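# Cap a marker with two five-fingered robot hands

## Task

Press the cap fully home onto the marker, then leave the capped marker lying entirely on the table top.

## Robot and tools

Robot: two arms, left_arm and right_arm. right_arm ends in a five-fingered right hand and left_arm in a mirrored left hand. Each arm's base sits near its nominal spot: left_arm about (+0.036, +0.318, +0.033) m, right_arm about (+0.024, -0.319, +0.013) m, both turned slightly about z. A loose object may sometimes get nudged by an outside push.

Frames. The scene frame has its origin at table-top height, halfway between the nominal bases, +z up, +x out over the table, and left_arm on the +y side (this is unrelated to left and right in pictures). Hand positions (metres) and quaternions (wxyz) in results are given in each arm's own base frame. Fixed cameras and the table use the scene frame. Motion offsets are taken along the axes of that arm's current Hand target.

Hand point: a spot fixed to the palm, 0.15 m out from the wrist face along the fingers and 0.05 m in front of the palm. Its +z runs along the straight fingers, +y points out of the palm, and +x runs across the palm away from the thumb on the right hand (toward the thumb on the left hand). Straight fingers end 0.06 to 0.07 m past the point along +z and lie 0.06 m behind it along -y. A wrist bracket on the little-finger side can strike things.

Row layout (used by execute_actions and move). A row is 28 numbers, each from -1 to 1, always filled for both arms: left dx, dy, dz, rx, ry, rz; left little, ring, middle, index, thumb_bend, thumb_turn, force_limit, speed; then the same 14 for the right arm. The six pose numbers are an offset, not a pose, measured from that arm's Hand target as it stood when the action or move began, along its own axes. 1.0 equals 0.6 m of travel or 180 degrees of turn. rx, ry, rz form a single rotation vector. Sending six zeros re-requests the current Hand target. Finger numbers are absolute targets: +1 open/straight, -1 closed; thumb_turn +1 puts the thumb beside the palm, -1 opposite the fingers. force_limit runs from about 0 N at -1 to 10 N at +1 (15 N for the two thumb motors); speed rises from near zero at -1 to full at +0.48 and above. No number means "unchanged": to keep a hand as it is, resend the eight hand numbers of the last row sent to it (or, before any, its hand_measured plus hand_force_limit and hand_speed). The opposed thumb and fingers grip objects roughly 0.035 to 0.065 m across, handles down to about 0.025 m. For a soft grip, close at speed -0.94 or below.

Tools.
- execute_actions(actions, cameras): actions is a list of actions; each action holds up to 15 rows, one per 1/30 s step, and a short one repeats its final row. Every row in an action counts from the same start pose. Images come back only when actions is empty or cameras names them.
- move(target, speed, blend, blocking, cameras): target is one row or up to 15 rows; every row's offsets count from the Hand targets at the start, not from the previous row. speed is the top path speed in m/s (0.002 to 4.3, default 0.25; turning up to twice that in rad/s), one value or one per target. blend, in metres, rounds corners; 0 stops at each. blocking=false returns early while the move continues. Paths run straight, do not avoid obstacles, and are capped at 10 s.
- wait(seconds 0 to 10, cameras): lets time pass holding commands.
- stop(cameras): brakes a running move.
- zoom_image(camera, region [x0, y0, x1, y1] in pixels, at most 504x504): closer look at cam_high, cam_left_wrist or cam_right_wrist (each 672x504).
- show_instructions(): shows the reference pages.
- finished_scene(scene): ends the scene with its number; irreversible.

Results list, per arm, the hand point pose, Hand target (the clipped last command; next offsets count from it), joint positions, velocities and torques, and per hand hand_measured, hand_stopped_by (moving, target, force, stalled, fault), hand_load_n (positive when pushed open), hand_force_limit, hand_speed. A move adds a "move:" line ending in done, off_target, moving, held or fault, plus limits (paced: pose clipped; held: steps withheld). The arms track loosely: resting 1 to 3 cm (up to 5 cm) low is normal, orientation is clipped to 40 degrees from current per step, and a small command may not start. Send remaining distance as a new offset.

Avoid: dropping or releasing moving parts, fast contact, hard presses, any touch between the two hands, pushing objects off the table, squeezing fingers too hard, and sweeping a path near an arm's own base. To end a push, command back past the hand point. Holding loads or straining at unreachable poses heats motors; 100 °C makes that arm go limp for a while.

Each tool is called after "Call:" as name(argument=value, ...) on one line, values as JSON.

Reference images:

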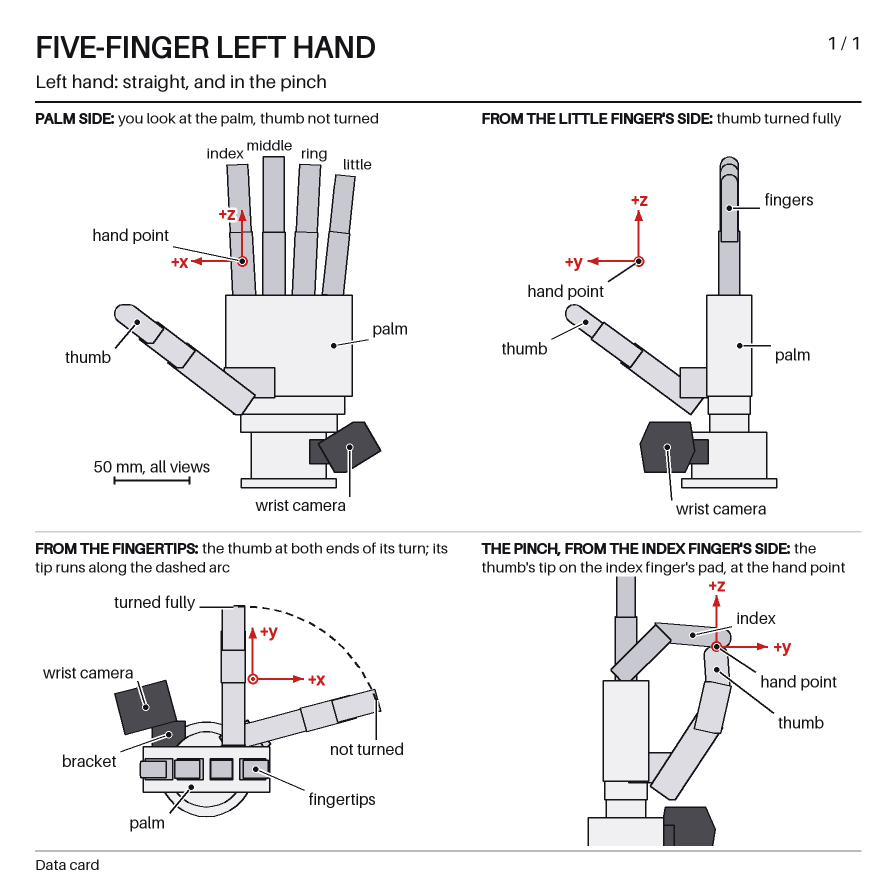

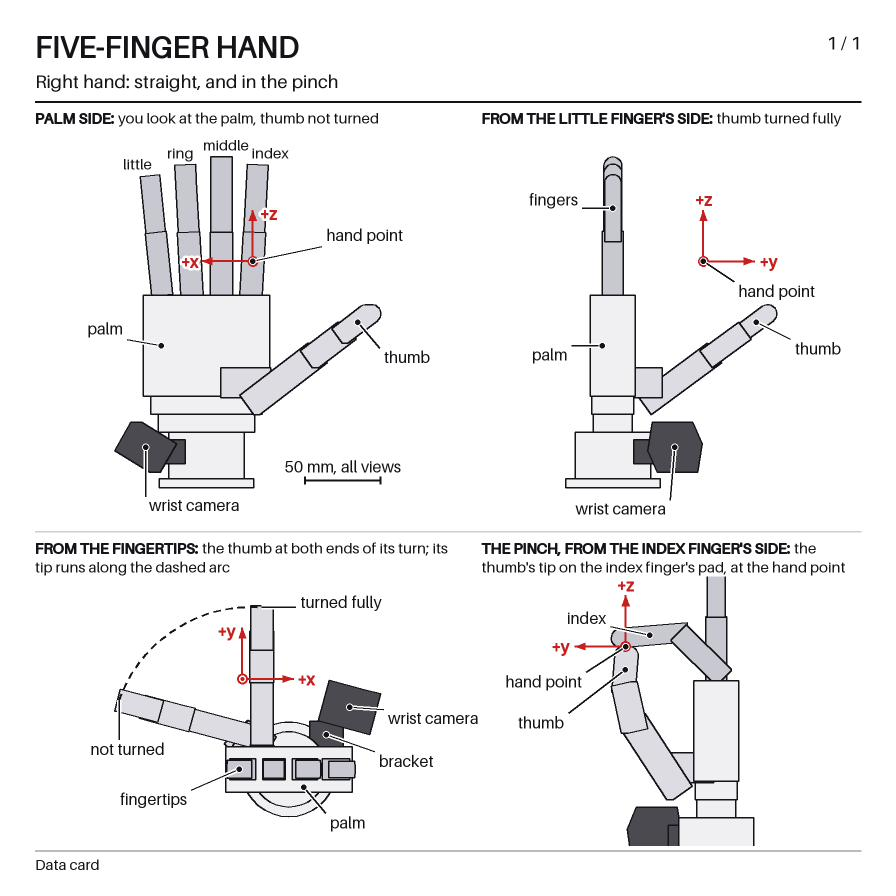

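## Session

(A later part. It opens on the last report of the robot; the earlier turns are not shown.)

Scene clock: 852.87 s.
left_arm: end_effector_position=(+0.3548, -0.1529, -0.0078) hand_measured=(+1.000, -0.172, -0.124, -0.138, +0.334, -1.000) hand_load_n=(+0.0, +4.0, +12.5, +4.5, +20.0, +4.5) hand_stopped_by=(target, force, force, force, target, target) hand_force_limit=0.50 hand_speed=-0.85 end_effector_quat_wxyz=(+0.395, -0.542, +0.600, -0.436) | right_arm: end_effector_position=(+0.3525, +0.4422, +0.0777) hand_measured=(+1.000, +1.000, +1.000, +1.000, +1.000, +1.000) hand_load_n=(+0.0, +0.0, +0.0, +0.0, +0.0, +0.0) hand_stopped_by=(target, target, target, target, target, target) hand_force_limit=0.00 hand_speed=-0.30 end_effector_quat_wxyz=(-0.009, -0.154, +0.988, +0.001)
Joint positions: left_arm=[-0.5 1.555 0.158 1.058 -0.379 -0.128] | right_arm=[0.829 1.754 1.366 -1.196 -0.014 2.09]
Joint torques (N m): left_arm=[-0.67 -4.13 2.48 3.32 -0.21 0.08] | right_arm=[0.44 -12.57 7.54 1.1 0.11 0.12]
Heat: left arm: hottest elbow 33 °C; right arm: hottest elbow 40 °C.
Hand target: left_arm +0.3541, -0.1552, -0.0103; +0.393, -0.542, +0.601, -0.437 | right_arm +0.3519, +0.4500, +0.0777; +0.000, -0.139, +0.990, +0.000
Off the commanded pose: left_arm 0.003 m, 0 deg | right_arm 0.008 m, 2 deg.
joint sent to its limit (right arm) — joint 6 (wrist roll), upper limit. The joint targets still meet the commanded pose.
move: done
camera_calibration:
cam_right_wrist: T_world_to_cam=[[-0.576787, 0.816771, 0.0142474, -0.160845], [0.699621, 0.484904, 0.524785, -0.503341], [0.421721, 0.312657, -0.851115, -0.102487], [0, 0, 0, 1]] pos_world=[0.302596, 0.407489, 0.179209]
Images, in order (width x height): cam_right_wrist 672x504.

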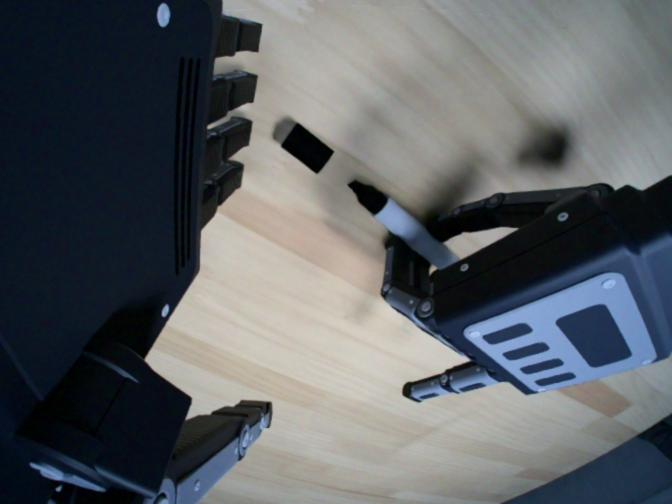

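Call:
move(target=[0.0202,0.0035,0,0,0,0,1,-0.6,-0.6,-0.6,0.33,-1,0.5,-0.85,0.0105,0.0238,0.0292,0,0,0,1,1,1,1,1,1,0,-0.3], speed=0.06, cameras=["cam_right_wrist"])

Call:
zoom_image(camera="cam_right_wrist", region=[220, 70, 440, 250])

Scene clock: 883.33 s.
left_arm: end_effector_position=(+0.3480, -0.1614, -0.0127) hand_measured=(+1.000, -0.172, -0.124, -0.138, +0.334, -1.000) hand_load_n=(+0.0, +4.0, +12.5, +4.5, +20.0, +4.0) hand_stopped_by=(target, force, force, force, target, target) hand_force_limit=0.50 hand_speed=-0.85 end_effector_quat_wxyz=(+0.395, -0.540, +0.605, -0.431) | right_arm: end_effector_position=(+0.3474, +0.4533, +0.0684) hand_measured=(+1.000, +1.000, +1.000, +1.000, +1.000, +1.000) hand_load_n=(+0.0, +0.0, +0.0, +0.0, +0.0, +0.0) hand_stopped_by=(target, target, target, target, target, target) hand_force_limit=0.00 hand_speed=-0.30 end_effector_quat_wxyz=(-0.004, -0.163, +0.987, +0.007)
Joint positions: left_arm=[-0.55 1.571 0.158 1.058 -0.426 -0.139] | right_arm=[0.848 1.768 1.357 -1.158 -0.016 2.09]
Joint torques (N m): left_arm=[-0.56 -4.25 3.26 3.21 -0.26 0] | right_arm=[0.91 -11.99 7.16 1.18 -0.08 0.12]
Heat: left arm: hottest elbow 32 °C; right arm: hottest elbow 39 °C.
Hand target: left_arm +0.3521, -0.1671, -0.0124; +0.393, -0.541, +0.601, -0.437 | right_arm +0.3420, +0.4619, +0.0603; +0.000, -0.139, +0.990, +0.000
Off the commanded pose: left_arm 0.007 m, 1 deg | right_arm 0.013 m, 3 deg.
joint sent to its limit (right arm) — joint 6 (wrist roll), upper limit. The joint targets are off in orientation, not in position.
move: off_target (right_arm)
camera_calibration:
cam_right_wrist: T_world_to_cam=[[-0.592037, 0.80568, 0.0193051, -0.162655], [0.686035, 0.491259, 0.536676, -0.499331], [0.422905, 0.330976, -0.843567, -0.120942], [0, 0, 0, 1]] pos_world=[0.297407, 0.416378, 0.169097]
Images, in order (width x height): cam_right_wrist 672x504.

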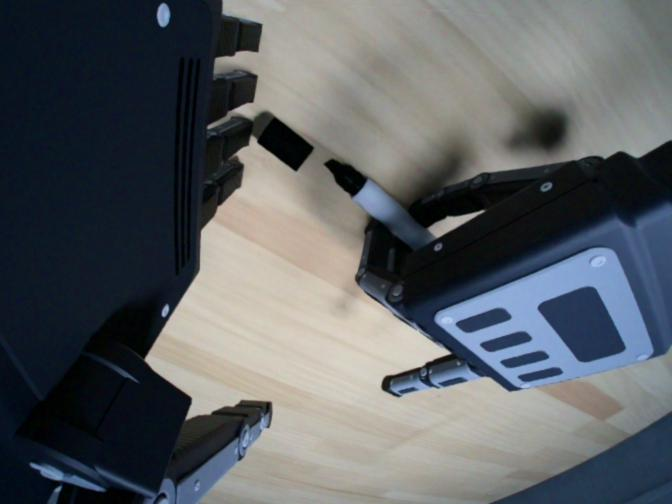

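Scaled by 2.291 from the camera's 672x504 image, which has a finer 960x720 frame.

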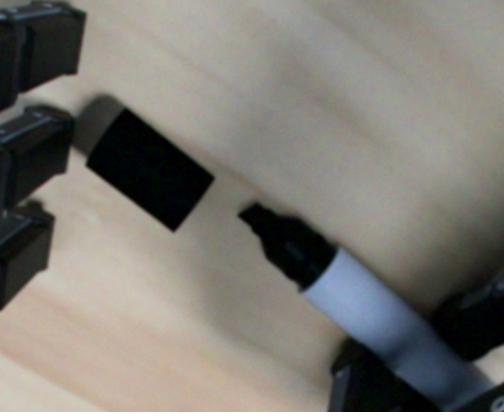

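Call:
move(target=[-0.0062,-0.0032,0.0097,0,0,0,1,-0.6,-0.6,-0.6,0.33,-1,0.5,-0.85,-0.0028,0.0096,0.01,0,0,0,1,1,1,1,1,1,0,-0.3], speed=0.06, cameras=["cam_right_wrist"])

Call:
zoom_image(camera="cam_right_wrist", region=[220, 70, 440, 250])

Scene clock: 892.07 s.
left_arm: end_effector_position=(+0.3504, -0.1620, -0.0128) hand_measured=(+1.000, -0.172, -0.124, -0.138, +0.334, -1.000) hand_load_n=(+0.0, +4.0, +13.0, +4.5, +20.0, +4.0) hand_stopped_by=(target, force, force, force, target, target) hand_force_limit=0.50 hand_speed=-0.85 end_effector_quat_wxyz=(+0.391, -0.540, +0.605, -0.434) | right_arm: end_effector_position=(+0.3474, +0.4536, +0.0681) hand_measured=(+1.000, +1.000, +1.000, +1.000, +1.000, +1.000) hand_load_n=(+0.0, +0.0, +0.0, +0.0, +0.0, -0.5) hand_stopped_by=(target, target, target, target, target, target) hand_force_limit=0.00 hand_speed=-0.30 end_effector_quat_wxyz=(-0.004, -0.163, +0.987, +0.007)
Joint positions: left_arm=[-0.539 1.575 0.162 1.06 -0.407 -0.139] | right_arm=[0.848 1.768 1.357 -1.157 -0.016 2.092]
Joint torques (N m): left_arm=[0.67 -4.31 3.7 3.15 -0.01 0.1] | right_arm=[1.26 -10.81 7.66 1.51 -0.15 0.11]
Heat: left arm: hottest elbow 32 °C; right arm: hottest elbow 39 °C.
Hand target: left_arm +0.3587, -0.1642, -0.0122; +0.393, -0.541, +0.601, -0.437 | right_arm +0.3421, +0.4680, +0.0543; +0.000, -0.139, +0.990, +0.000
Off the commanded pose: left_arm 0.009 m, 1 deg | right_arm 0.021 m, 3 deg.
joint sent to its limit (right arm) — joint 6 (wrist roll), upper limit. The joint targets are off in orientation, not in position.
move: off_target (right_arm)
camera_calibration:
cam_right_wrist: T_world_to_cam=[[-0.591461, 0.806103, 0.0192709, -0.163291], [0.686354, 0.490766, 0.536719, -0.499091], [0.423193, 0.330675, -0.843541, -0.1213], [0, 0, 0, 1]] pos_world=[0.297306, 0.416677, 0.168697]
Images, in order (width x height): cam_right_wrist 672x504.

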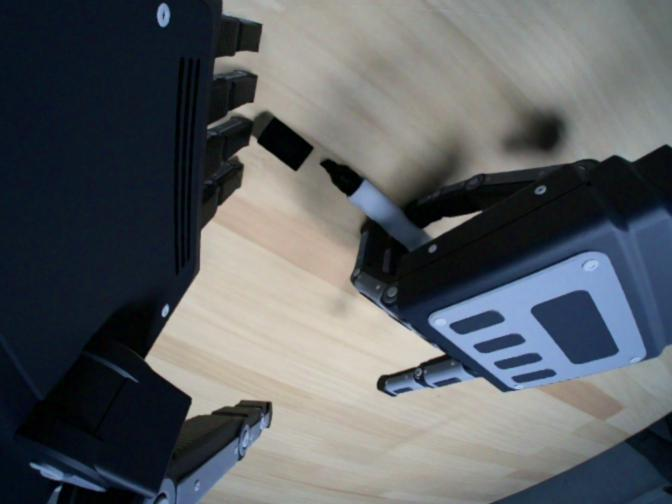

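Scaled by 2.291 from the camera's 672x504 image, which has a finer 960x720 frame.

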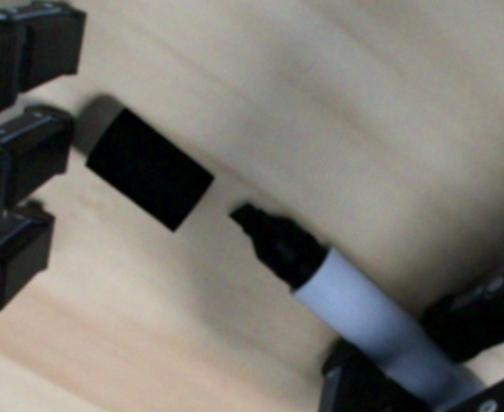

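Call:
move(target=[-0.0062,-0.0032,0.0107,0,0,0,1,-0.6,-0.6,-0.6,0.33,-1,0.5,-0.85,0.0028,-0.0096,0.0167,0,0,0,1,1,1,1,1,1,0,-0.3], speed=0.06, cameras=["cam_right_wrist"])

Call:
zoom_image(camera="cam_right_wrist", region=[220, 70, 440, 250])

Scene clock: 901.20 s.
left_arm: end_effector_position=(+0.3572, -0.1596, -0.0127) hand_measured=(+1.000, -0.172, -0.124, -0.138, +0.334, -1.000) hand_load_n=(+0.0, +4.0, +12.5, +5.0, +20.0, +4.0) hand_stopped_by=(target, force, force, force, target, target) hand_force_limit=0.50 hand_speed=-0.85 end_effector_quat_wxyz=(+0.389, -0.543, +0.603, -0.436) | right_arm: end_effector_position=(+0.3470, +0.4531, +0.0664) hand_measured=(+1.000, +1.000, +1.000, +1.000, +1.000, +1.000) hand_load_n=(+0.0, +0.0, +0.5, +0.0, +0.0, +0.0) hand_stopped_by=(target, target, target, target, target, target) hand_force_limit=0.00 hand_speed=-0.30 end_effector_quat_wxyz=(-0.004, -0.163, +0.987, +0.007)
Joint positions: left_arm=[-0.512 1.583 0.174 1.06 -0.382 -0.139] | right_arm=[0.848 1.768 1.352 -1.152 -0.016 2.092]
Joint torques (N m): left_arm=[0.62 -4.37 3.73 3.17 0 0.2] | right_arm=[0.85 -10.81 5.75 2.29 -0.08 0.1]
Heat: left arm: hottest elbow 32 °C; right arm: hottest elbow 39 °C.
Hand target: left_arm +0.3657, -0.1610, -0.0124; +0.393, -0.542, +0.601, -0.437 | right_arm +0.3420, +0.4619, +0.0442; +0.000, -0.139, +0.990, +0.000
Off the commanded pose: left_arm 0.009 m, 1 deg | right_arm 0.024 m, 3 deg.
joint sent to its limit (right arm) — joint 6 (wrist roll), upper limit. The joint targets are off in orientation, not in position.
move: off_target (right_arm)
camera_calibration:
cam_right_wrist: T_world_to_cam=[[-0.590824, 0.806567, 0.0194098, -0.163497], [0.686647, 0.490058, 0.536992, -0.497495], [0.423608, 0.330595, -0.843364, -0.122519], [0, 0, 0, 1]] pos_world=[0.296905, 0.416177, 0.166996]
Images, in order (width x height): cam_right_wrist 672x504.

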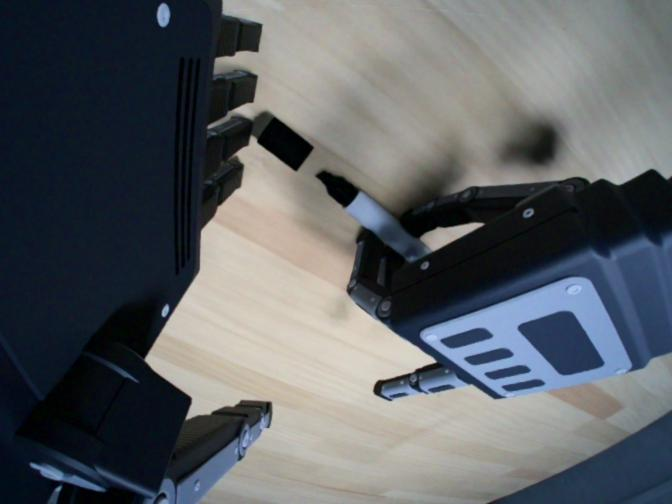

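Scaled by 2.291 from the camera's 672x504 image, which has a finer 960x720 frame.

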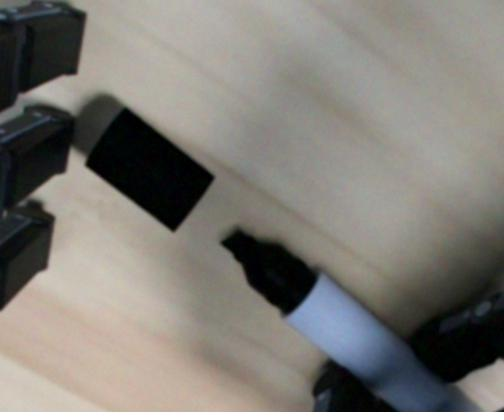

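Call:
move(target=[0.0199,-0.0006,0.002,0,0,0,1,-0.6,-0.6,-0.6,0.33,-1,0.5,-0.85,0,0,0.005,0,0,0,1,1,1,1,1,1,0,-0.3], speed=0.05, cameras=["cam_right_wrist"])

Call:
zoom_image(camera="cam_right_wrist", region=[220, 70, 440, 250])

Scene clock: 911.13 s.
left_arm: end_effector_position=(+0.3606, -0.1669, -0.0102) hand_measured=(+1.000, -0.172, -0.124, -0.138, +0.334, -1.000) hand_load_n=(+0.0, +4.0, +13.0, +5.0, +20.5, +4.0) hand_stopped_by=(target, force, force, force, target, target) hand_force_limit=0.50 hand_speed=-0.85 end_effector_quat_wxyz=(+0.396, -0.541, +0.600, -0.437) | right_arm: end_effector_position=(+0.3469, +0.4529, +0.0660) hand_measured=(+1.000, +1.000, +1.000, +1.000, +1.000, +1.000) hand_load_n=(+0.0, +0.0, +0.5, +0.0, +0.0, +0.0) hand_stopped_by=(target, target, target, target, target, target) hand_force_limit=0.00 hand_speed=-0.30 end_effector_quat_wxyz=(-0.004, -0.162, +0.987, +0.007)
Joint positions: left_arm=[-0.542 1.59 0.189 1.06 -0.418 -0.139] | right_arm=[0.848 1.768 1.349 -1.149 -0.016 2.093]
Joint torques (N m): left_arm=[-0.5 -4.54 3.89 2.41 -0.23 0.03] | right_arm=[0.79 -10.52 5.57 2.43 -0.06 0.1]
Heat: left arm: hottest elbow 32 °C; right arm: hottest elbow 38 °C.
Hand target: left_arm +0.3657, -0.1730, -0.0124; +0.393, -0.542, +0.601, -0.437 | right_arm +0.3420, +0.4619, +0.0411; +0.000, -0.139, +0.990, -0.001
Off the commanded pose: left_arm 0.008 m, 0 deg | right_arm 0.027 m, 3 deg.
joint sent to its limit (right arm) — joint 6 (wrist roll), upper limit. The joint targets are off in orientation, not in position.
move: off_target (right_arm)
camera_calibration:
cam_right_wrist: T_world_to_cam=[[-0.590507, 0.806794, 0.0195958, -0.163664], [0.686425, 0.489341, 0.537928, -0.496781], [0.424408, 0.331101, -0.842763, -0.123337], [0, 0, 0, 1]] pos_world=[0.296703, 0.415975, 0.166496]
Images, in order (width x height): cam_right_wrist 672x504.

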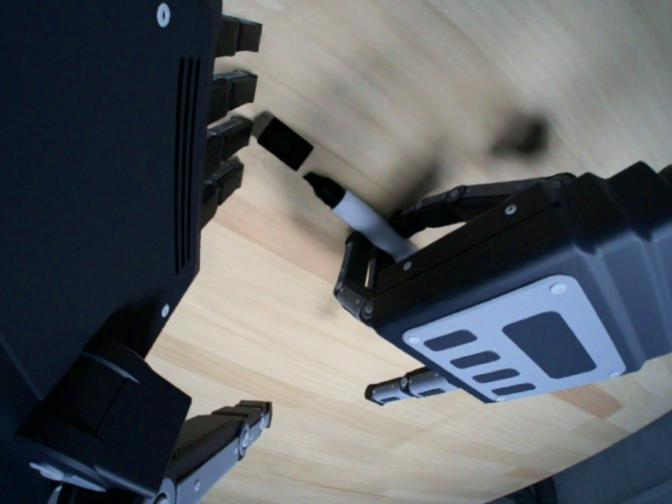

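Scaled by 2.291 from the camera's 672x504 image, which has a finer 960x720 frame.

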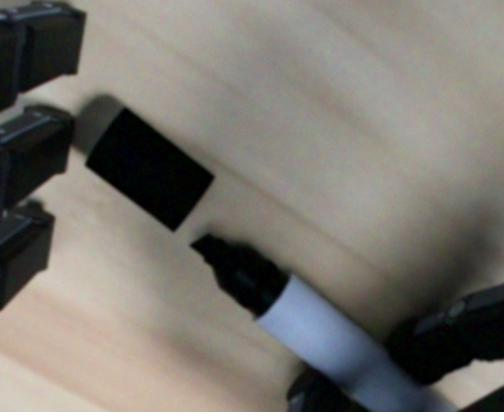

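Call:
move(target=[-0.005,0.0088,-0.0268,0,0,0,1,-0.6,-0.6,-0.6,0.33,-1,0.5,-0.85,0,0,0,0,0,0,1,1,1,1,1,1,0,-0.3], speed=0.05, cameras=["cam_right_wrist"])

Call:
zoom_image(camera="cam_right_wrist", region=[220, 70, 440, 250])

Scene clock: 920.97 s.
left_arm: end_effector_position=(+0.3531, -0.1670, -0.0129) hand_measured=(+1.000, -0.172, -0.124, -0.138, +0.334, -1.000) hand_load_n=(+0.0, +4.0, +12.5, +5.0, +20.0, +4.5) hand_stopped_by=(target, force, force, force, target, target) hand_force_limit=0.50 hand_speed=-0.85 end_effector_quat_wxyz=(+0.396, -0.541, +0.602, -0.433) | right_arm: end_effector_position=(+0.3469, +0.4529, +0.0660) hand_measured=(+1.000, +1.000, +1.000, +1.000, +1.000, +1.000) hand_load_n=(+0.0, +0.0, +0.5, +0.0, +0.0, +0.0) hand_stopped_by=(target, target, target, target, target, target) hand_force_limit=0.00 hand_speed=-0.30 end_effector_quat_wxyz=(-0.004, -0.162, +0.987, +0.007)
Joint positions: left_arm=[-0.561 1.59 0.175 1.064 -0.438 -0.145] | right_arm=[0.848 1.768 1.349 -1.149 -0.016 2.093]
Joint torques (N m): left_arm=[-0.79 -5.95 1.62 3.11 -0.21 0.02] | right_arm=[0.91 -10.52 5.61 2.41 -0.08 0.1]
Heat: left arm: hottest elbow 32 °C; right arm: hottest elbow 38 °C.
Hand target: left_arm +0.3493, -0.1683, -0.0125; +0.393, -0.542, +0.601, -0.437 | right_arm +0.3420, +0.4619, +0.0411; +0.000, -0.139, +0.990, -0.001
Off the commanded pose: left_arm 0.004 m, 1 deg | right_arm 0.027 m, 3 deg.
joint sent to its limit (right arm) — joint 6 (wrist roll), upper limit. The joint targets are off in orientation, not in position.
move: off_target (right_arm)
camera_calibration:
cam_right_wrist: T_world_to_cam=[[-0.590507, 0.806794, 0.0195958, -0.163664], [0.686425, 0.489341, 0.537928, -0.496781], [0.424408, 0.331101, -0.842763, -0.123337], [0, 0, 0, 1]] pos_world=[0.296703, 0.415975, 0.166496]
Images, in order (width x height): cam_right_wrist 672x504.

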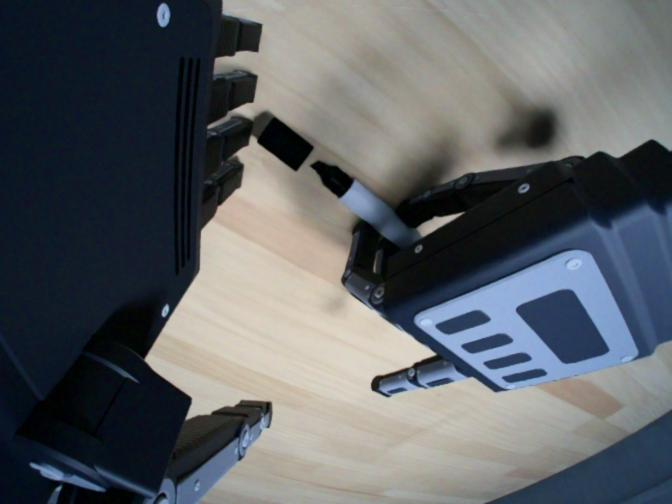

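Scaled by 2.291 from the camera's 672x504 image, which has a finer 960x720 frame.

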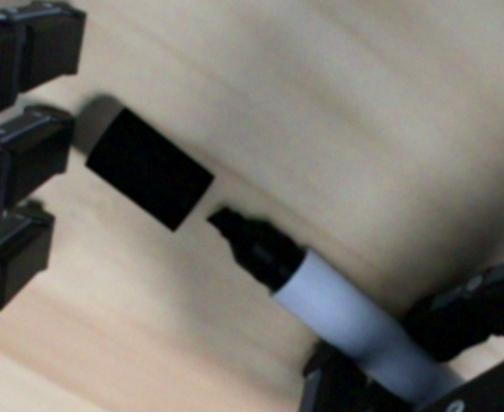

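Call:
move(target=[0.0144,-0.0045,0.0139,0,0,0,1,-0.6,-0.6,-0.6,0.33,-1,0.5,-0.85,0,0,0,0,0,0,1,1,1,1,1,1,0,-0.3], speed=0.05, cameras=["cam_right_wrist"])

Call:
zoom_image(camera="cam_right_wrist", region=[220, 70, 440, 250])

Scene clock: 928.87 s.
left_arm: end_effector_position=(+0.3510, -0.1703, -0.0126) hand_measured=(+1.000, -0.172, -0.124, -0.138, +0.334, -1.000) hand_load_n=(+0.0, +4.0, +13.0, +4.5, +20.0, +4.5) hand_stopped_by=(target, force, force, force, target, target) hand_force_limit=0.50 hand_speed=-0.85 end_effector_quat_wxyz=(+0.396, -0.540, +0.602, -0.434) | right_arm: end_effector_position=(+0.3469, +0.4529, +0.0660) hand_measured=(+1.000, +1.000, +1.000, +1.000, +1.000, +1.000) hand_load_n=(+0.0, +0.0, +0.5, +0.0, +0.0, +0.0) hand_stopped_by=(target, target, target, target, target, target) hand_force_limit=0.00 hand_speed=-0.30 end_effector_quat_wxyz=(-0.004, -0.162, +0.987, +0.007)
Joint positions: left_arm=[-0.578 1.59 0.175 1.064 -0.453 -0.149] | right_arm=[0.848 1.768 1.349 -1.149 -0.016 2.093]
Joint torques (N m): left_arm=[-0.56 -5.07 3.93 2.15 -0.25 -0.01] | right_arm=[0.73 -10.7 5.55 2.43 -0.07 0.1]
Heat: left arm: hottest elbow 32 °C; right arm: hottest elbow 37 °C.
Hand target: left_arm +0.3570, -0.1778, -0.0125; +0.393, -0.542, +0.601, -0.437 | right_arm +0.3420, +0.4619, +0.0411; +0.000, -0.139, +0.990, -0.001
Off the commanded pose: left_arm 0.010 m, 1 deg | right_arm 0.027 m, 3 deg.
joint sent to its limit (right arm) — joint 6 (wrist roll), upper limit. The joint targets are off in orientation, not in position.
move: off_target (right_arm)
camera_calibration:
cam_right_wrist: T_world_to_cam=[[-0.590507, 0.806794, 0.0195958, -0.163664], [0.686425, 0.489341, 0.537928, -0.496781], [0.424408, 0.331101, -0.842763, -0.123337], [0, 0, 0, 1]] pos_world=[0.296703, 0.415975, 0.166496]
Images, in order (width x height): cam_right_wrist 672x504.

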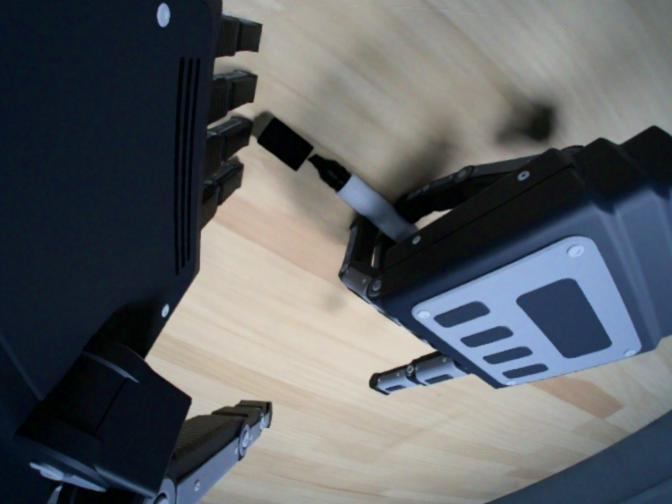

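Scaled by 2.291 from the camera's 672x504 image, which has a finer 960x720 frame.

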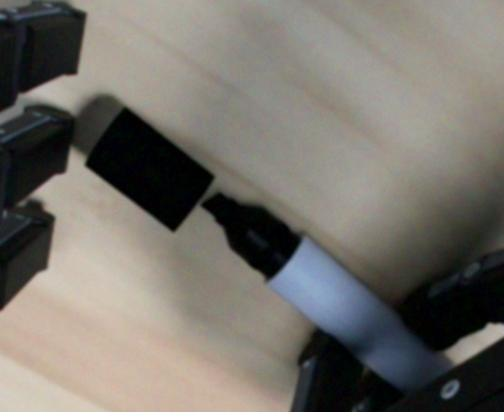

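Call:
move(target=[[0.003,-0.0025,0.0076,0,0,0,1,-0.6,-0.6,-0.6,0.33,-1,0.5,-0.85,0,0,0,0,0,0,1,1,1,1,1,1,0,-0.3],[0.0194,-0.003,0.0092,0,0,0,1,-0.6,-0.6,-0.6,0.33,-1,0.5,-0.85,0,0,0,0,0,0,1,1,1,1,1,1,0,-0.3]], speed=0.05, cameras=["cam_right_wrist"])

Call:
zoom_image(camera="cam_right_wrist", region=[220, 70, 440, 250])

Scene clock: 937.17 s.
left_arm: end_effector_position=(+0.3572, -0.1837, -0.0094) hand_measured=(+1.000, -0.172, -0.124, -0.138, +0.334, -1.000) hand_load_n=(-0.5, +3.5, +12.5, +5.0, +20.0, +4.0) hand_stopped_by=(target, force, force, force, target, target) hand_force_limit=0.50 hand_speed=-0.85 end_effector_quat_wxyz=(+0.397, -0.539, +0.600, -0.437) | right_arm: end_effector_position=(+0.3469, +0.4529, +0.0660) hand_measured=(+1.000, +1.000, +1.000, +1.000, +1.000, +1.000) hand_load_n=(+0.0, -0.5, +0.5, +0.0, +0.0, +0.5) hand_stopped_by=(target, target, target, target, target, target) hand_force_limit=0.00 hand_speed=-0.30 end_effector_quat_wxyz=(-0.004, -0.162, +0.987, +0.007)
Joint positions: left_arm=[-0.61 1.592 0.205 1.04 -0.482 -0.16] | right_arm=[0.848 1.768 1.349 -1.149 -0.016 2.093]
Joint torques (N m): left_arm=[-0.5 -5.01 3.95 2.22 -0.26 -0.02] | right_arm=[0.91 -10.58 5.59 2.41 -0.06 0.1]
Heat: left arm: hottest elbow 31 °C; right arm: hottest elbow 37 °C.
Hand target: left_arm +0.3616, -0.1900, -0.0126; +0.393, -0.542, +0.601, -0.437 | right_arm +0.3420, +0.4619, +0.0411; +0.000, -0.139, +0.990, -0.001
Off the commanded pose: left_arm 0.008 m, 1 deg | right_arm 0.027 m, 3 deg.
joint sent to its limit (right arm) — joint 6 (wrist roll), upper limit. The joint targets are off in orientation, not in position.
move: off_target (right_arm)
camera_calibration:
cam_right_wrist: T_world_to_cam=[[-0.590507, 0.806794, 0.0195958, -0.163664], [0.686425, 0.489341, 0.537928, -0.496781], [0.424408, 0.331101, -0.842763, -0.123337], [0, 0, 0, 1]] pos_world=[0.296703, 0.415975, 0.166496]
Images, in order (width x height): cam_right_wrist 672x504.

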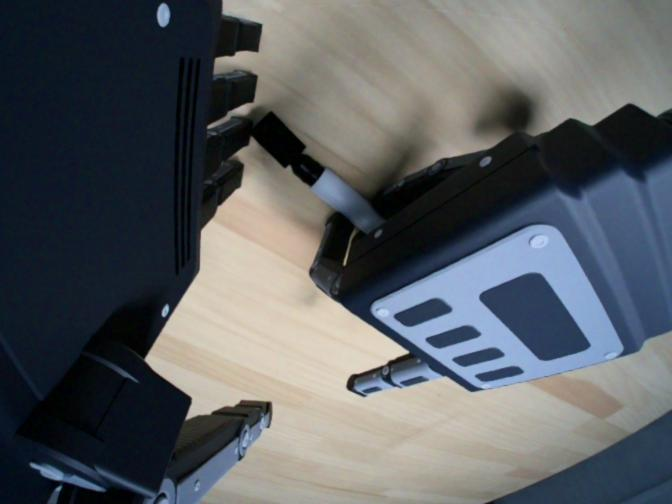

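Scaled by 2.291 from the camera's 672x504 image, which has a finer 960x720 frame.

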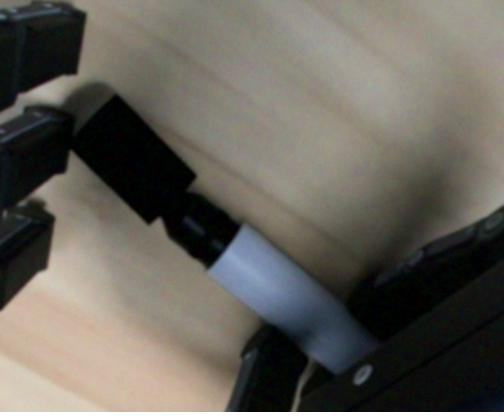

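Call:
move(target=[0.0199,-0.0006,0.002,0,0,0,1,-0.6,-0.6,-0.6,0.33,-1,0.5,-0.85,0,0,-0.02,0,0,0,1,1,1,1,1,1,0,-0.3], speed=0.05, cameras=["cam_right_wrist"])

Call:
zoom_image(camera="cam_right_wrist", region=[220, 70, 440, 250])

Scene clock: 946.27 s.
left_arm: end_effector_position=(+0.3566, -0.1937, -0.0103) hand_measured=(+1.000, -0.172, -0.124, -0.138, +0.334, -1.000) hand_load_n=(+0.0, +4.0, +12.5, +4.5, +20.5, +4.0) hand_stopped_by=(target, force, force, force, target, target) hand_force_limit=0.50 hand_speed=-0.85 end_effector_quat_wxyz=(+0.398, -0.539, +0.601, -0.435) | right_arm: end_effector_position=(+0.3470, +0.4530, +0.0666) hand_measured=(+1.000, +1.000, +1.000, +1.000, +1.000, +1.000) hand_load_n=(+0.0, +0.0, +0.0, +0.0, +0.0, +0.0) hand_stopped_by=(target, target, target, target, target, target) hand_force_limit=0.00 hand_speed=-0.30 end_effector_quat_wxyz=(-0.003, -0.162, +0.987, +0.007)
Joint positions: left_arm=[-0.647 1.598 0.222 1.018 -0.519 -0.174] | right_arm=[0.848 1.767 1.349 -1.149 -0.016 2.093]
Joint torques (N m): left_arm=[-0.73 -5.13 4.26 2.18 -0.21 -0.02] | right_arm=[0.67 -11.4 6.89 1.46 -0.08 0.11]
Heat: left arm: hottest elbow 32 °C; right arm: hottest elbow 37 °C.
Hand target: left_arm +0.3615, -0.2020, -0.0126; +0.393, -0.542, +0.601, -0.437 | right_arm +0.3420, +0.4619, +0.0532; +0.000, -0.139, +0.990, +0.000
Off the commanded pose: left_arm 0.010 m, 1 deg | right_arm 0.017 m, 3 deg.
joint sent to its limit (right arm) — joint 6 (wrist roll), upper limit. The joint targets are off in orientation, not in position.
move: off_target (right_arm)
camera_calibration:
cam_right_wrist: T_world_to_cam=[[-0.59054, 0.806764, 0.0198321, -0.163692], [0.68602, 0.488911, 0.538835, -0.496954], [0.425016, 0.331809, -0.842178, -0.123404], [0, 0, 0, 1]] pos_world=[0.296702, 0.415974, 0.167095]
Images, in order (width x height): cam_right_wrist 672x504.

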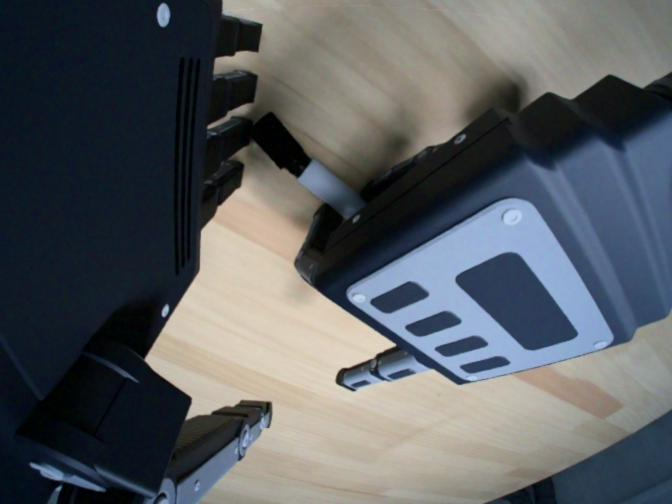

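Scaled by 2.291 from the camera's 672x504 image, which has a finer 960x720 frame.

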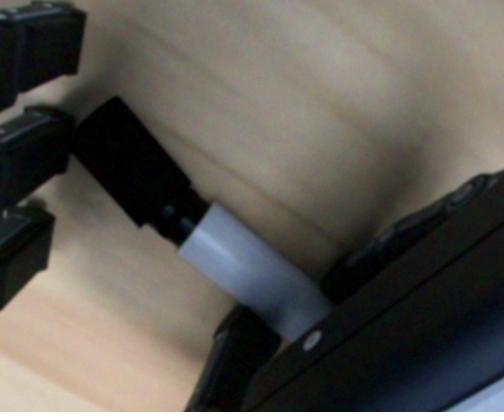

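Call:
move(target=[0.0083,0,0.001,0,0.0211,0.0069,1,-0.6,-0.6,-0.6,0.33,-1,0.5,-0.85,0,0,0,0,0,0,1,1,1,1,1,1,0,-0.3], speed=0.05, cameras=["cam_right_wrist"])

Call:
zoom_image(camera="cam_right_wrist", region=[220, 70, 440, 250])

Scene clock: 956.27 s.
left_arm: end_effector_position=(+0.3551, -0.1996, -0.0127) hand_measured=(+1.000, -0.172, -0.124, -0.138, +0.334, -1.000) hand_load_n=(+0.0, +4.5, +12.5, +4.5, +20.0, +3.5) hand_stopped_by=(target, force, force, force, target, target) hand_force_limit=0.50 hand_speed=-0.85 end_effector_quat_wxyz=(+0.380, -0.525, +0.619, -0.444) | right_arm: end_effector_position=(+0.3470, +0.4530, +0.0666) hand_measured=(+1.000, +1.000, +1.000, +1.000, +1.000, +1.000) hand_load_n=(+0.0, +0.0, +0.5, +0.0, +0.0, +0.0) hand_stopped_by=(target, target, target, target, target, target) hand_force_limit=0.00 hand_speed=-0.30 end_effector_quat_wxyz=(-0.003, -0.162, +0.987, +0.007)
Joint positions: left_arm=[-0.627 1.601 0.222 1.022 -0.441 -0.155] | right_arm=[0.848 1.767 1.349 -1.149 -0.016 2.093]
Joint torques (N m): left_arm=[0.03 -4.95 4 3.21 0.41 0.15] | right_arm=[0.85 -11.22 6.9 1.47 -0.07 0.1]
Heat: left arm: hottest elbow 32 °C; right arm: hottest elbow 37 °C.
Hand target: left_arm +0.3616, -0.2069, -0.0127; +0.378, -0.520, +0.619, -0.450 | right_arm +0.3420, +0.4619, +0.0532; +0.000, -0.139, +0.990, +0.000
Off the commanded pose: left_arm 0.010 m, 1 deg | right_arm 0.017 m, 3 deg.
joint sent to its limit (right arm) — joint 6 (wrist roll), upper limit. The joint targets are off in orientation, not in position.
move: off_target (right_arm)
camera_calibration:
cam_right_wrist: T_world_to_cam=[[-0.59054, 0.806764, 0.0198321, -0.163692], [0.68602, 0.488911, 0.538835, -0.496954], [0.425016, 0.331809, -0.842178, -0.123404], [0, 0, 0, 1]] pos_world=[0.296702, 0.415974, 0.167095]
Images, in order (width x height): cam_right_wrist 672x504.

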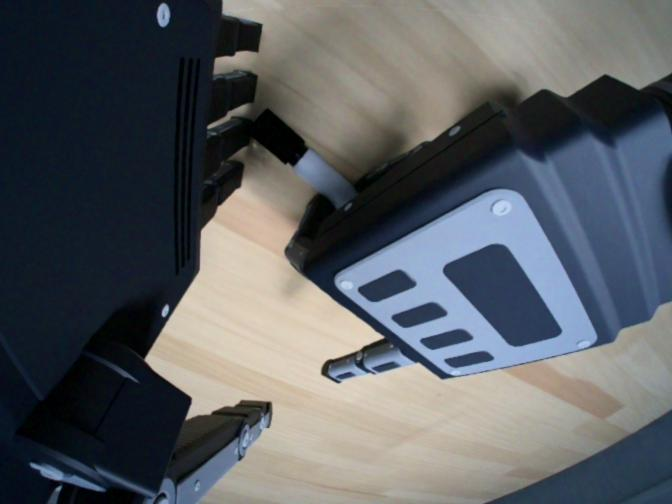

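Scaled by 2.291 from the camera's 672x504 image, which has a finer 960x720 frame.

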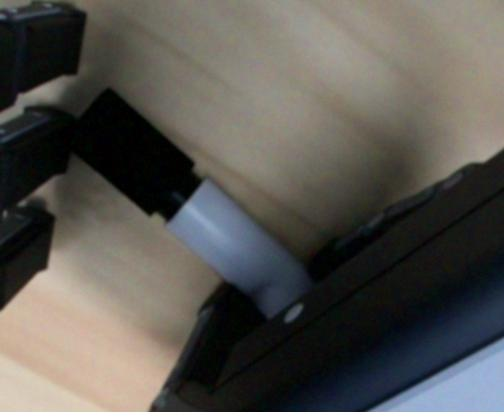

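Call:
move(target=[0.0164,-0.0009,0.0028,0,0,0,1,-0.6,-0.6,-0.6,0.33,-1,0.5,-0.85,0,0,0,0,0,0,1,1,1,1,1,1,0,-0.3], speed=0.05, cameras=["cam_right_wrist"])

Call:
zoom_image(camera="cam_right_wrist", region=[220, 70, 380, 210])

Scene clock: 964.23 s.
left_arm: end_effector_position=(+0.3553, -0.2003, -0.0124) hand_measured=(+1.000, -0.172, -0.124, -0.138, +0.334, -1.000) hand_load_n=(+0.0, +5.5, +13.0, +3.0, +20.5, +2.5) hand_stopped_by=(target, force, force, force, target, target) hand_force_limit=0.50 hand_speed=-0.85 end_effector_quat_wxyz=(+0.386, -0.526, +0.616, -0.441) | right_arm: end_effector_position=(+0.3470, +0.4530, +0.0666) hand_measured=(+1.000, +1.000, +1.000, +1.000, +1.000, +1.000) hand_load_n=(+0.0, +0.0, +0.5, +0.0, +0.0, +0.0) hand_stopped_by=(target, target, target, target, target, target) hand_force_limit=0.00 hand_speed=-0.30 end_effector_quat_wxyz=(-0.003, -0.162, +0.987, +0.007)
Joint positions: left_arm=[-0.641 1.604 0.225 1.022 -0.469 -0.154] | right_arm=[0.848 1.767 1.349 -1.149 -0.016 2.093]
Joint torques (N m): left_arm=[-1.61 -4.95 4.9 2.44 0.31 0.03] | right_arm=[0.97 -11.22 6.91 1.51 -0.09 0.11]
Heat: left arm: hottest elbow 32 °C; right arm: hottest elbow 37 °C.
Hand target: left_arm +0.3617, -0.2170, -0.0126; +0.378, -0.520, +0.619, -0.451 | right_arm +0.3420, +0.4619, +0.0532; +0.000, -0.139, +0.990, +0.000
Off the commanded pose: left_arm 0.018 m, 2 deg | right_arm 0.017 m, 3 deg.
joint sent to its limit (right arm) — joint 6 (wrist roll), upper limit. The joint targets are off in orientation, not in position.
move: off_target (left_arm, right_arm)
camera_calibration:
cam_right_wrist: T_world_to_cam=[[-0.59054, 0.806764, 0.0198321, -0.163692], [0.68602, 0.488911, 0.538835, -0.496954], [0.425016, 0.331809, -0.842178, -0.123404], [0, 0, 0, 1]] pos_world=[0.296702, 0.415974, 0.167095]
Images, in order (width x height): cam_right_wrist 672x504.

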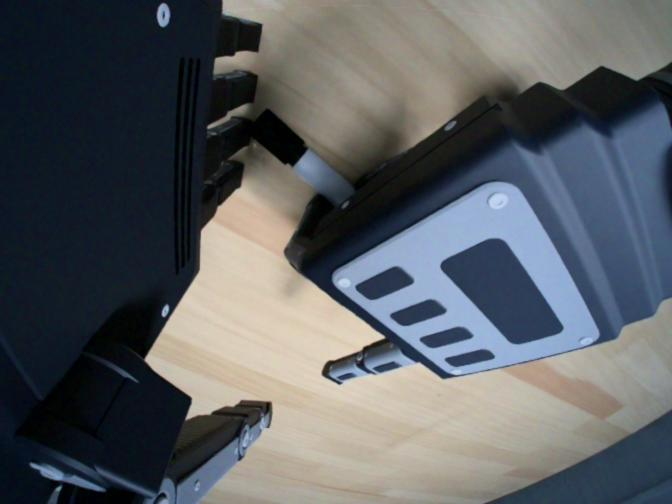

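Scaled by 3.150 from the camera's 672x504 image, which has a finer 960x720 frame.

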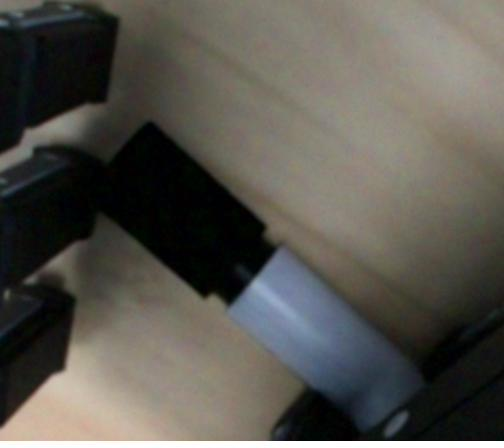

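Call:
move(target=[[-0.0513,0.0048,-0.015,0,0,0,1,-0.6,-0.6,-0.6,0.33,-1,0.5,-0.85,0.0184,-0.0641,-0.0833,0,0,0,1,1,1,1,1,1,0,-0.3],[-0.0513,-0.1853,-0.0768,0,0,0,-0.6,-0.8,-0.8,-0.8,0.33,-1,0.85,-0.85,0.0774,-0.4997,-0.3283,0,0,0.0889,1,1,1,1,1,1,0,-0.3]], speed=[0.06,0.25], cameras=["all"])

Scene clock: 995.10 s.
left_arm: end_effector_position=(+0.3429, -0.1787, +0.0838) hand_measured=(-0.600, -0.196, -0.124, -0.160, +0.336, -1.000) hand_load_n=(+0.0, +9.0, +4.5, +12.5, +30.0, +4.5) hand_stopped_by=(target, force, force, force, target, target) hand_force_limit=0.85 hand_speed=-0.85 end_effector_quat_wxyz=(+0.371, -0.524, +0.631, -0.436) | right_arm: end_effector_position=(+0.3686, +0.1624, +0.2257) hand_measured=(+1.000, +1.000, +1.000, +1.000, +1.000, +1.000) hand_load_n=(+0.0, +0.0, +0.0, +0.0, +0.0, +0.0) hand_stopped_by=(target, target, target, target, target, target) hand_force_limit=0.00 hand_speed=-0.30 end_effector_quat_wxyz=(-0.024, -0.002, +1.000, -0.009)
Joint positions: left_arm=[-0.568 0.97 0.27 0.321 -0.37 -0.133] | right_arm=[0.297 1.298 1.253 -1.576 0.004 1.863]
Joint torques (N m): left_arm=[0.62 -3.49 9.69 2.21 -0.02 0.17] | right_arm=[-1.26 -8.76 11.56 0.23 -0.04 -0.05]
Heat: left arm: hottest elbow 32 °C; right arm: hottest elbow 37 °C.
Hand target: left_arm +0.3576, -0.1849, +0.1072; +0.378, -0.520, +0.619, -0.451 | right_arm +0.3801, +0.1611, +0.2504; +0.000, +0.000, +1.000, +0.000
Off the commanded pose: left_arm 0.028 m, 2 deg | right_arm 0.027 m, 3 deg.
move: off_target (left_arm, right_arm); target 2's new numbers were sent with left_arm's hand 0.028 m and 2 deg from that target
camera_calibration:
cam_left_wrist: T_world_to_cam=[[0.262189, -0.305231, 0.915473, -0.224662], [-0.711744, -0.701792, -0.030145, 0.119214], [0.651672, -0.643679, -0.401249, -0.190593], [0, 0, 0, 1]] pos_world=[0.267958, -0.107592, 0.13279]
cam_right_wrist: T_world_to_cam=[[-0.304915, 0.952379, 0.000441096, -0.0442624], [0.827998, 0.264864, 0.494234, -0.461363], [0.470581, 0.151065, -0.869329, 0.116413], [0, 0, 0, 1]] pos_world=[0.313729, 0.146767, 0.329242]

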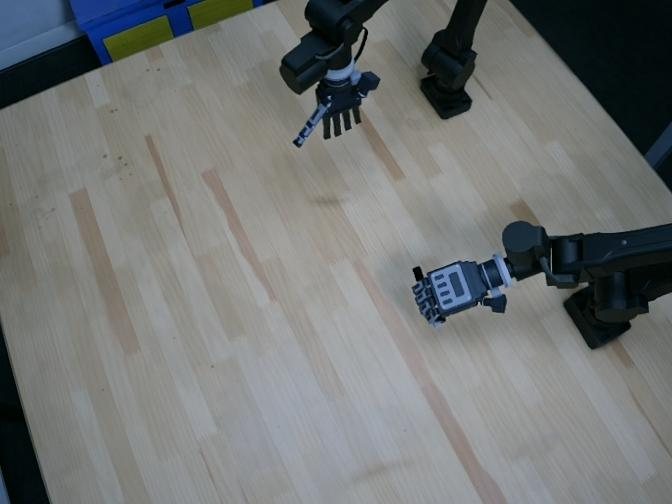

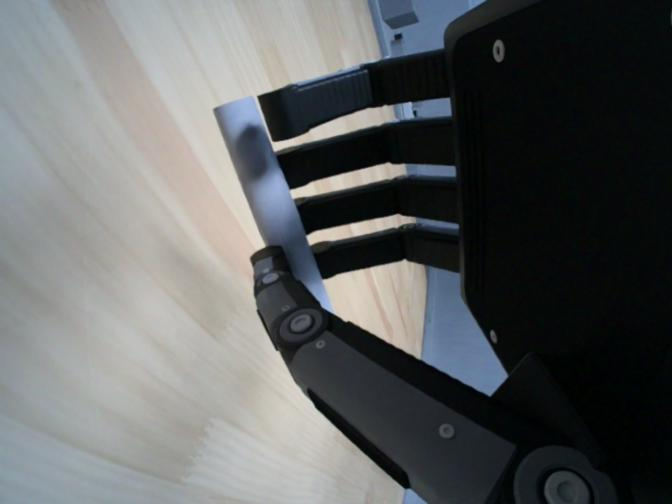

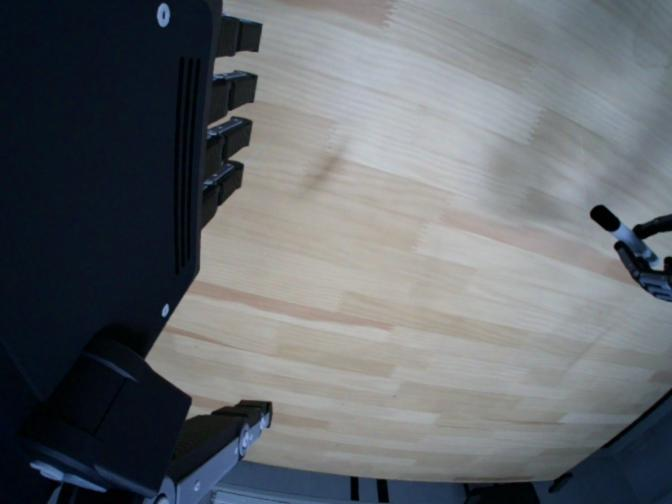

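Call:
move(target=[0.1255,-0.0549,-0.008,0.0345,-0.1206,0.4857,-0.6,-0.8,-0.8,-0.8,0.33,-1,0.85,-0.85,0,0,0,0,0,0,1,1,1,1,1,1,0,-0.3], speed=0.25, cameras=["cam_high","cam_right_wrist"])

Call:
zoom_image(camera="cam_high", region=[365, 200, 435, 290])

Scene clock: 1004.37 s.
left_arm: end_effector_position=(+0.3482, -0.2509, +0.1405) hand_measured=(-0.600, -0.196, -0.124, -0.160, +0.336, -1.000) hand_load_n=(+0.0, +9.5, +4.5, +12.5, +29.5, +5.0) hand_stopped_by=(target, force, force, force, target, target) hand_force_limit=0.85 hand_speed=-0.85 end_effector_quat_wxyz=(+0.704, -0.004, +0.710, +0.002) | right_arm: end_effector_position=(+0.3686, +0.1624, +0.2257) hand_measured=(+1.000, +1.000, +1.000, +1.000, +1.000, +1.000) hand_load_n=(+0.0, +0.0, +0.0, +0.0, +0.0, +0.0) hand_stopped_by=(target, target, target, target, target, target) hand_force_limit=0.00 hand_speed=-0.30 end_effector_quat_wxyz=(-0.024, -0.002, +1.000, -0.009)
Joint positions: left_arm=[-1.11 1.573 0.505 1.051 -1.118 1.553] | right_arm=[0.297 1.298 1.253 -1.576 0.004 1.863]
Joint torques (N m): left_arm=[-0.62 -7.06 5.68 2.8 0.09 0.28] | right_arm=[-1.32 -8.88 11.52 0.28 -0.07 -0.03]
Heat: left arm: hottest elbow 33 °C; right arm: hottest elbow 38 °C.
Hand target: left_arm +0.3501, -0.2601, +0.1402; +0.707, +0.000, +0.708, +0.000 | right_arm +0.3801, +0.1611, +0.2504; +0.000, +0.000, +1.000, +0.000
Off the commanded pose: left_arm 0.009 m, 1 deg | right_arm 0.027 m, 3 deg.
move: off_target (right_arm)
camera_calibration:
cam_right_wrist: T_world_to_cam=[[-0.304915, 0.952379, 0.000441096, -0.0442624], [0.827998, 0.264864, 0.494234, -0.461363], [0.470581, 0.151065, -0.869329, 0.116413], [0, 0, 0, 1]] pos_world=[0.313729, 0.146767, 0.329242]
Images, in order (width x height): cam_high 672x504, cam_right_wrist 672x504.

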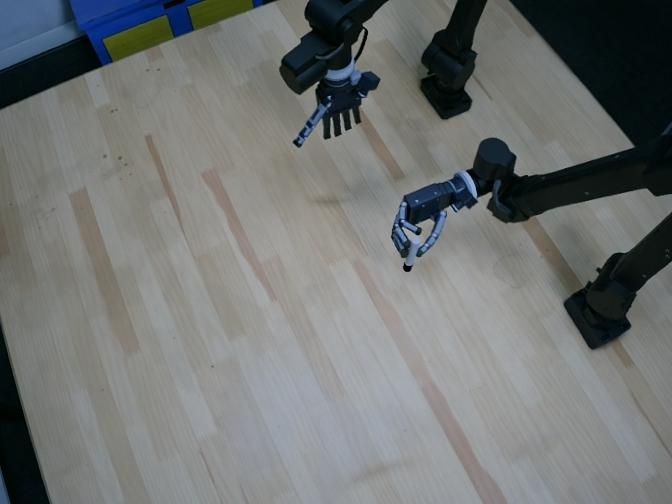

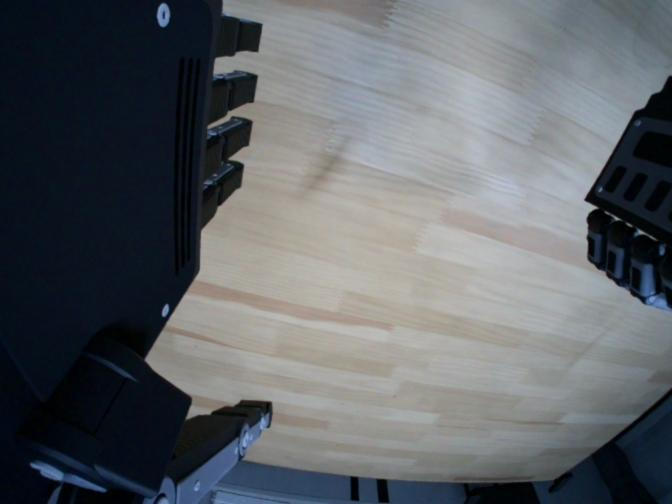

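Scaled by 5.600 from the camera's 672x504 image, which has a finer 960x720 frame.

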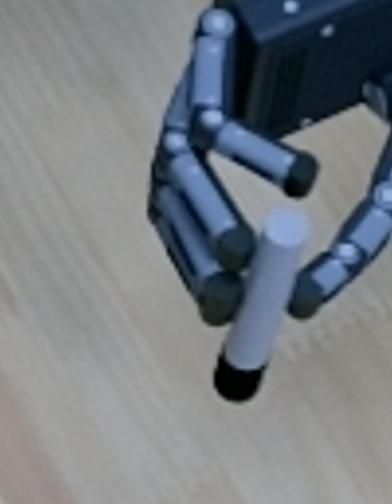

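Call:
move(target=[0.1333,0,0,0,0,0,-0.6,-0.8,-0.8,-0.8,0.33,-1,0.85,-0.85,0,0,0,0,0,0,1,1,1,1,1,1,0,-0.3], speed=0.12, cameras=["cam_high"])

Call:
zoom_image(camera="cam_high", region=[365, 220, 435, 310])

Scene clock: 1015.03 s.
left_arm: end_effector_position=(+0.3488, -0.2525, +0.0634) hand_measured=(-0.600, -0.196, -0.124, -0.160, +0.336, -1.000) hand_load_n=(+0.0, +9.5, +4.5, +12.5, +29.0, +4.5) hand_stopped_by=(target, force, force, force, target, target) hand_force_limit=0.85 hand_speed=-0.85 end_effector_quat_wxyz=(+0.705, -0.004, +0.709, +0.001) | right_arm: end_effector_position=(+0.3686, +0.1624, +0.2257) hand_measured=(+1.000, +1.000, +1.000, +1.000, +1.000, +1.000) hand_load_n=(-0.5, +0.0, +0.0, +0.0, +0.0, +0.0) hand_stopped_by=(target, target, target, target, target, target) hand_force_limit=0.00 hand_speed=-0.30 end_effector_quat_wxyz=(-0.024, -0.002, +1.000, -0.009)
Joint positions: left_arm=[-1.11 1.876 0.505 1.358 -1.118 1.554] | right_arm=[0.297 1.298 1.253 -1.576 0.004 1.863]
Joint torques (N m): left_arm=[-0.56 -8.41 3.59 2.77 0.08 0.28] | right_arm=[-1.26 -8.7 11.55 0.25 -0.05 -0.04]
Heat: left arm: hottest elbow 33 °C; right arm: hottest elbow 39 °C.
Hand target: left_arm +0.3500, -0.2602, +0.0601; +0.707, +0.000, +0.708, +0.000 | right_arm +0.3801, +0.1611, +0.2504; +0.000, +0.000, +1.000, +0.000
Off the commanded pose: left_arm 0.008 m, 1 deg | right_arm 0.027 m, 3 deg.
move: off_target (right_arm)
Images, in order (width x height): cam_high 672x504.

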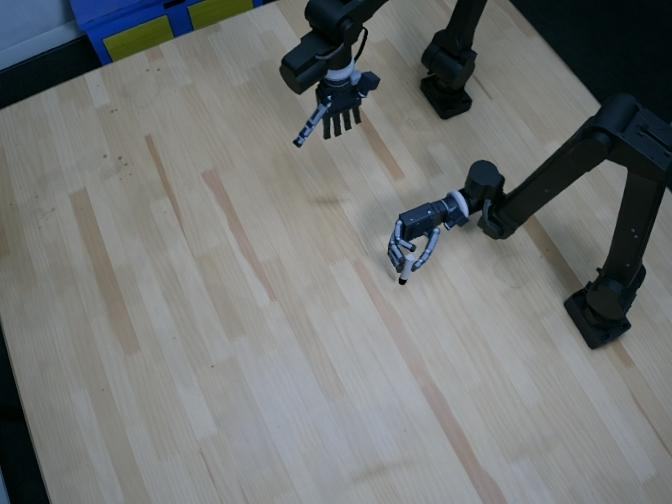

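Scaled by 5.600 from the camera's 672x504 image, which has a finer 960x720 frame.

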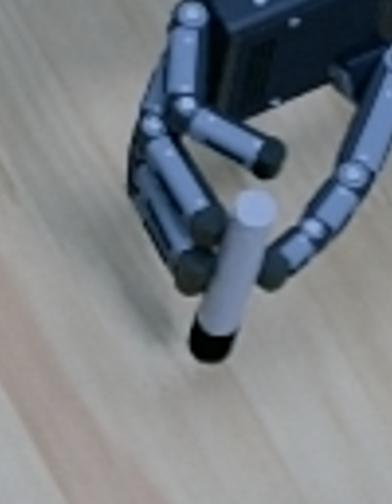

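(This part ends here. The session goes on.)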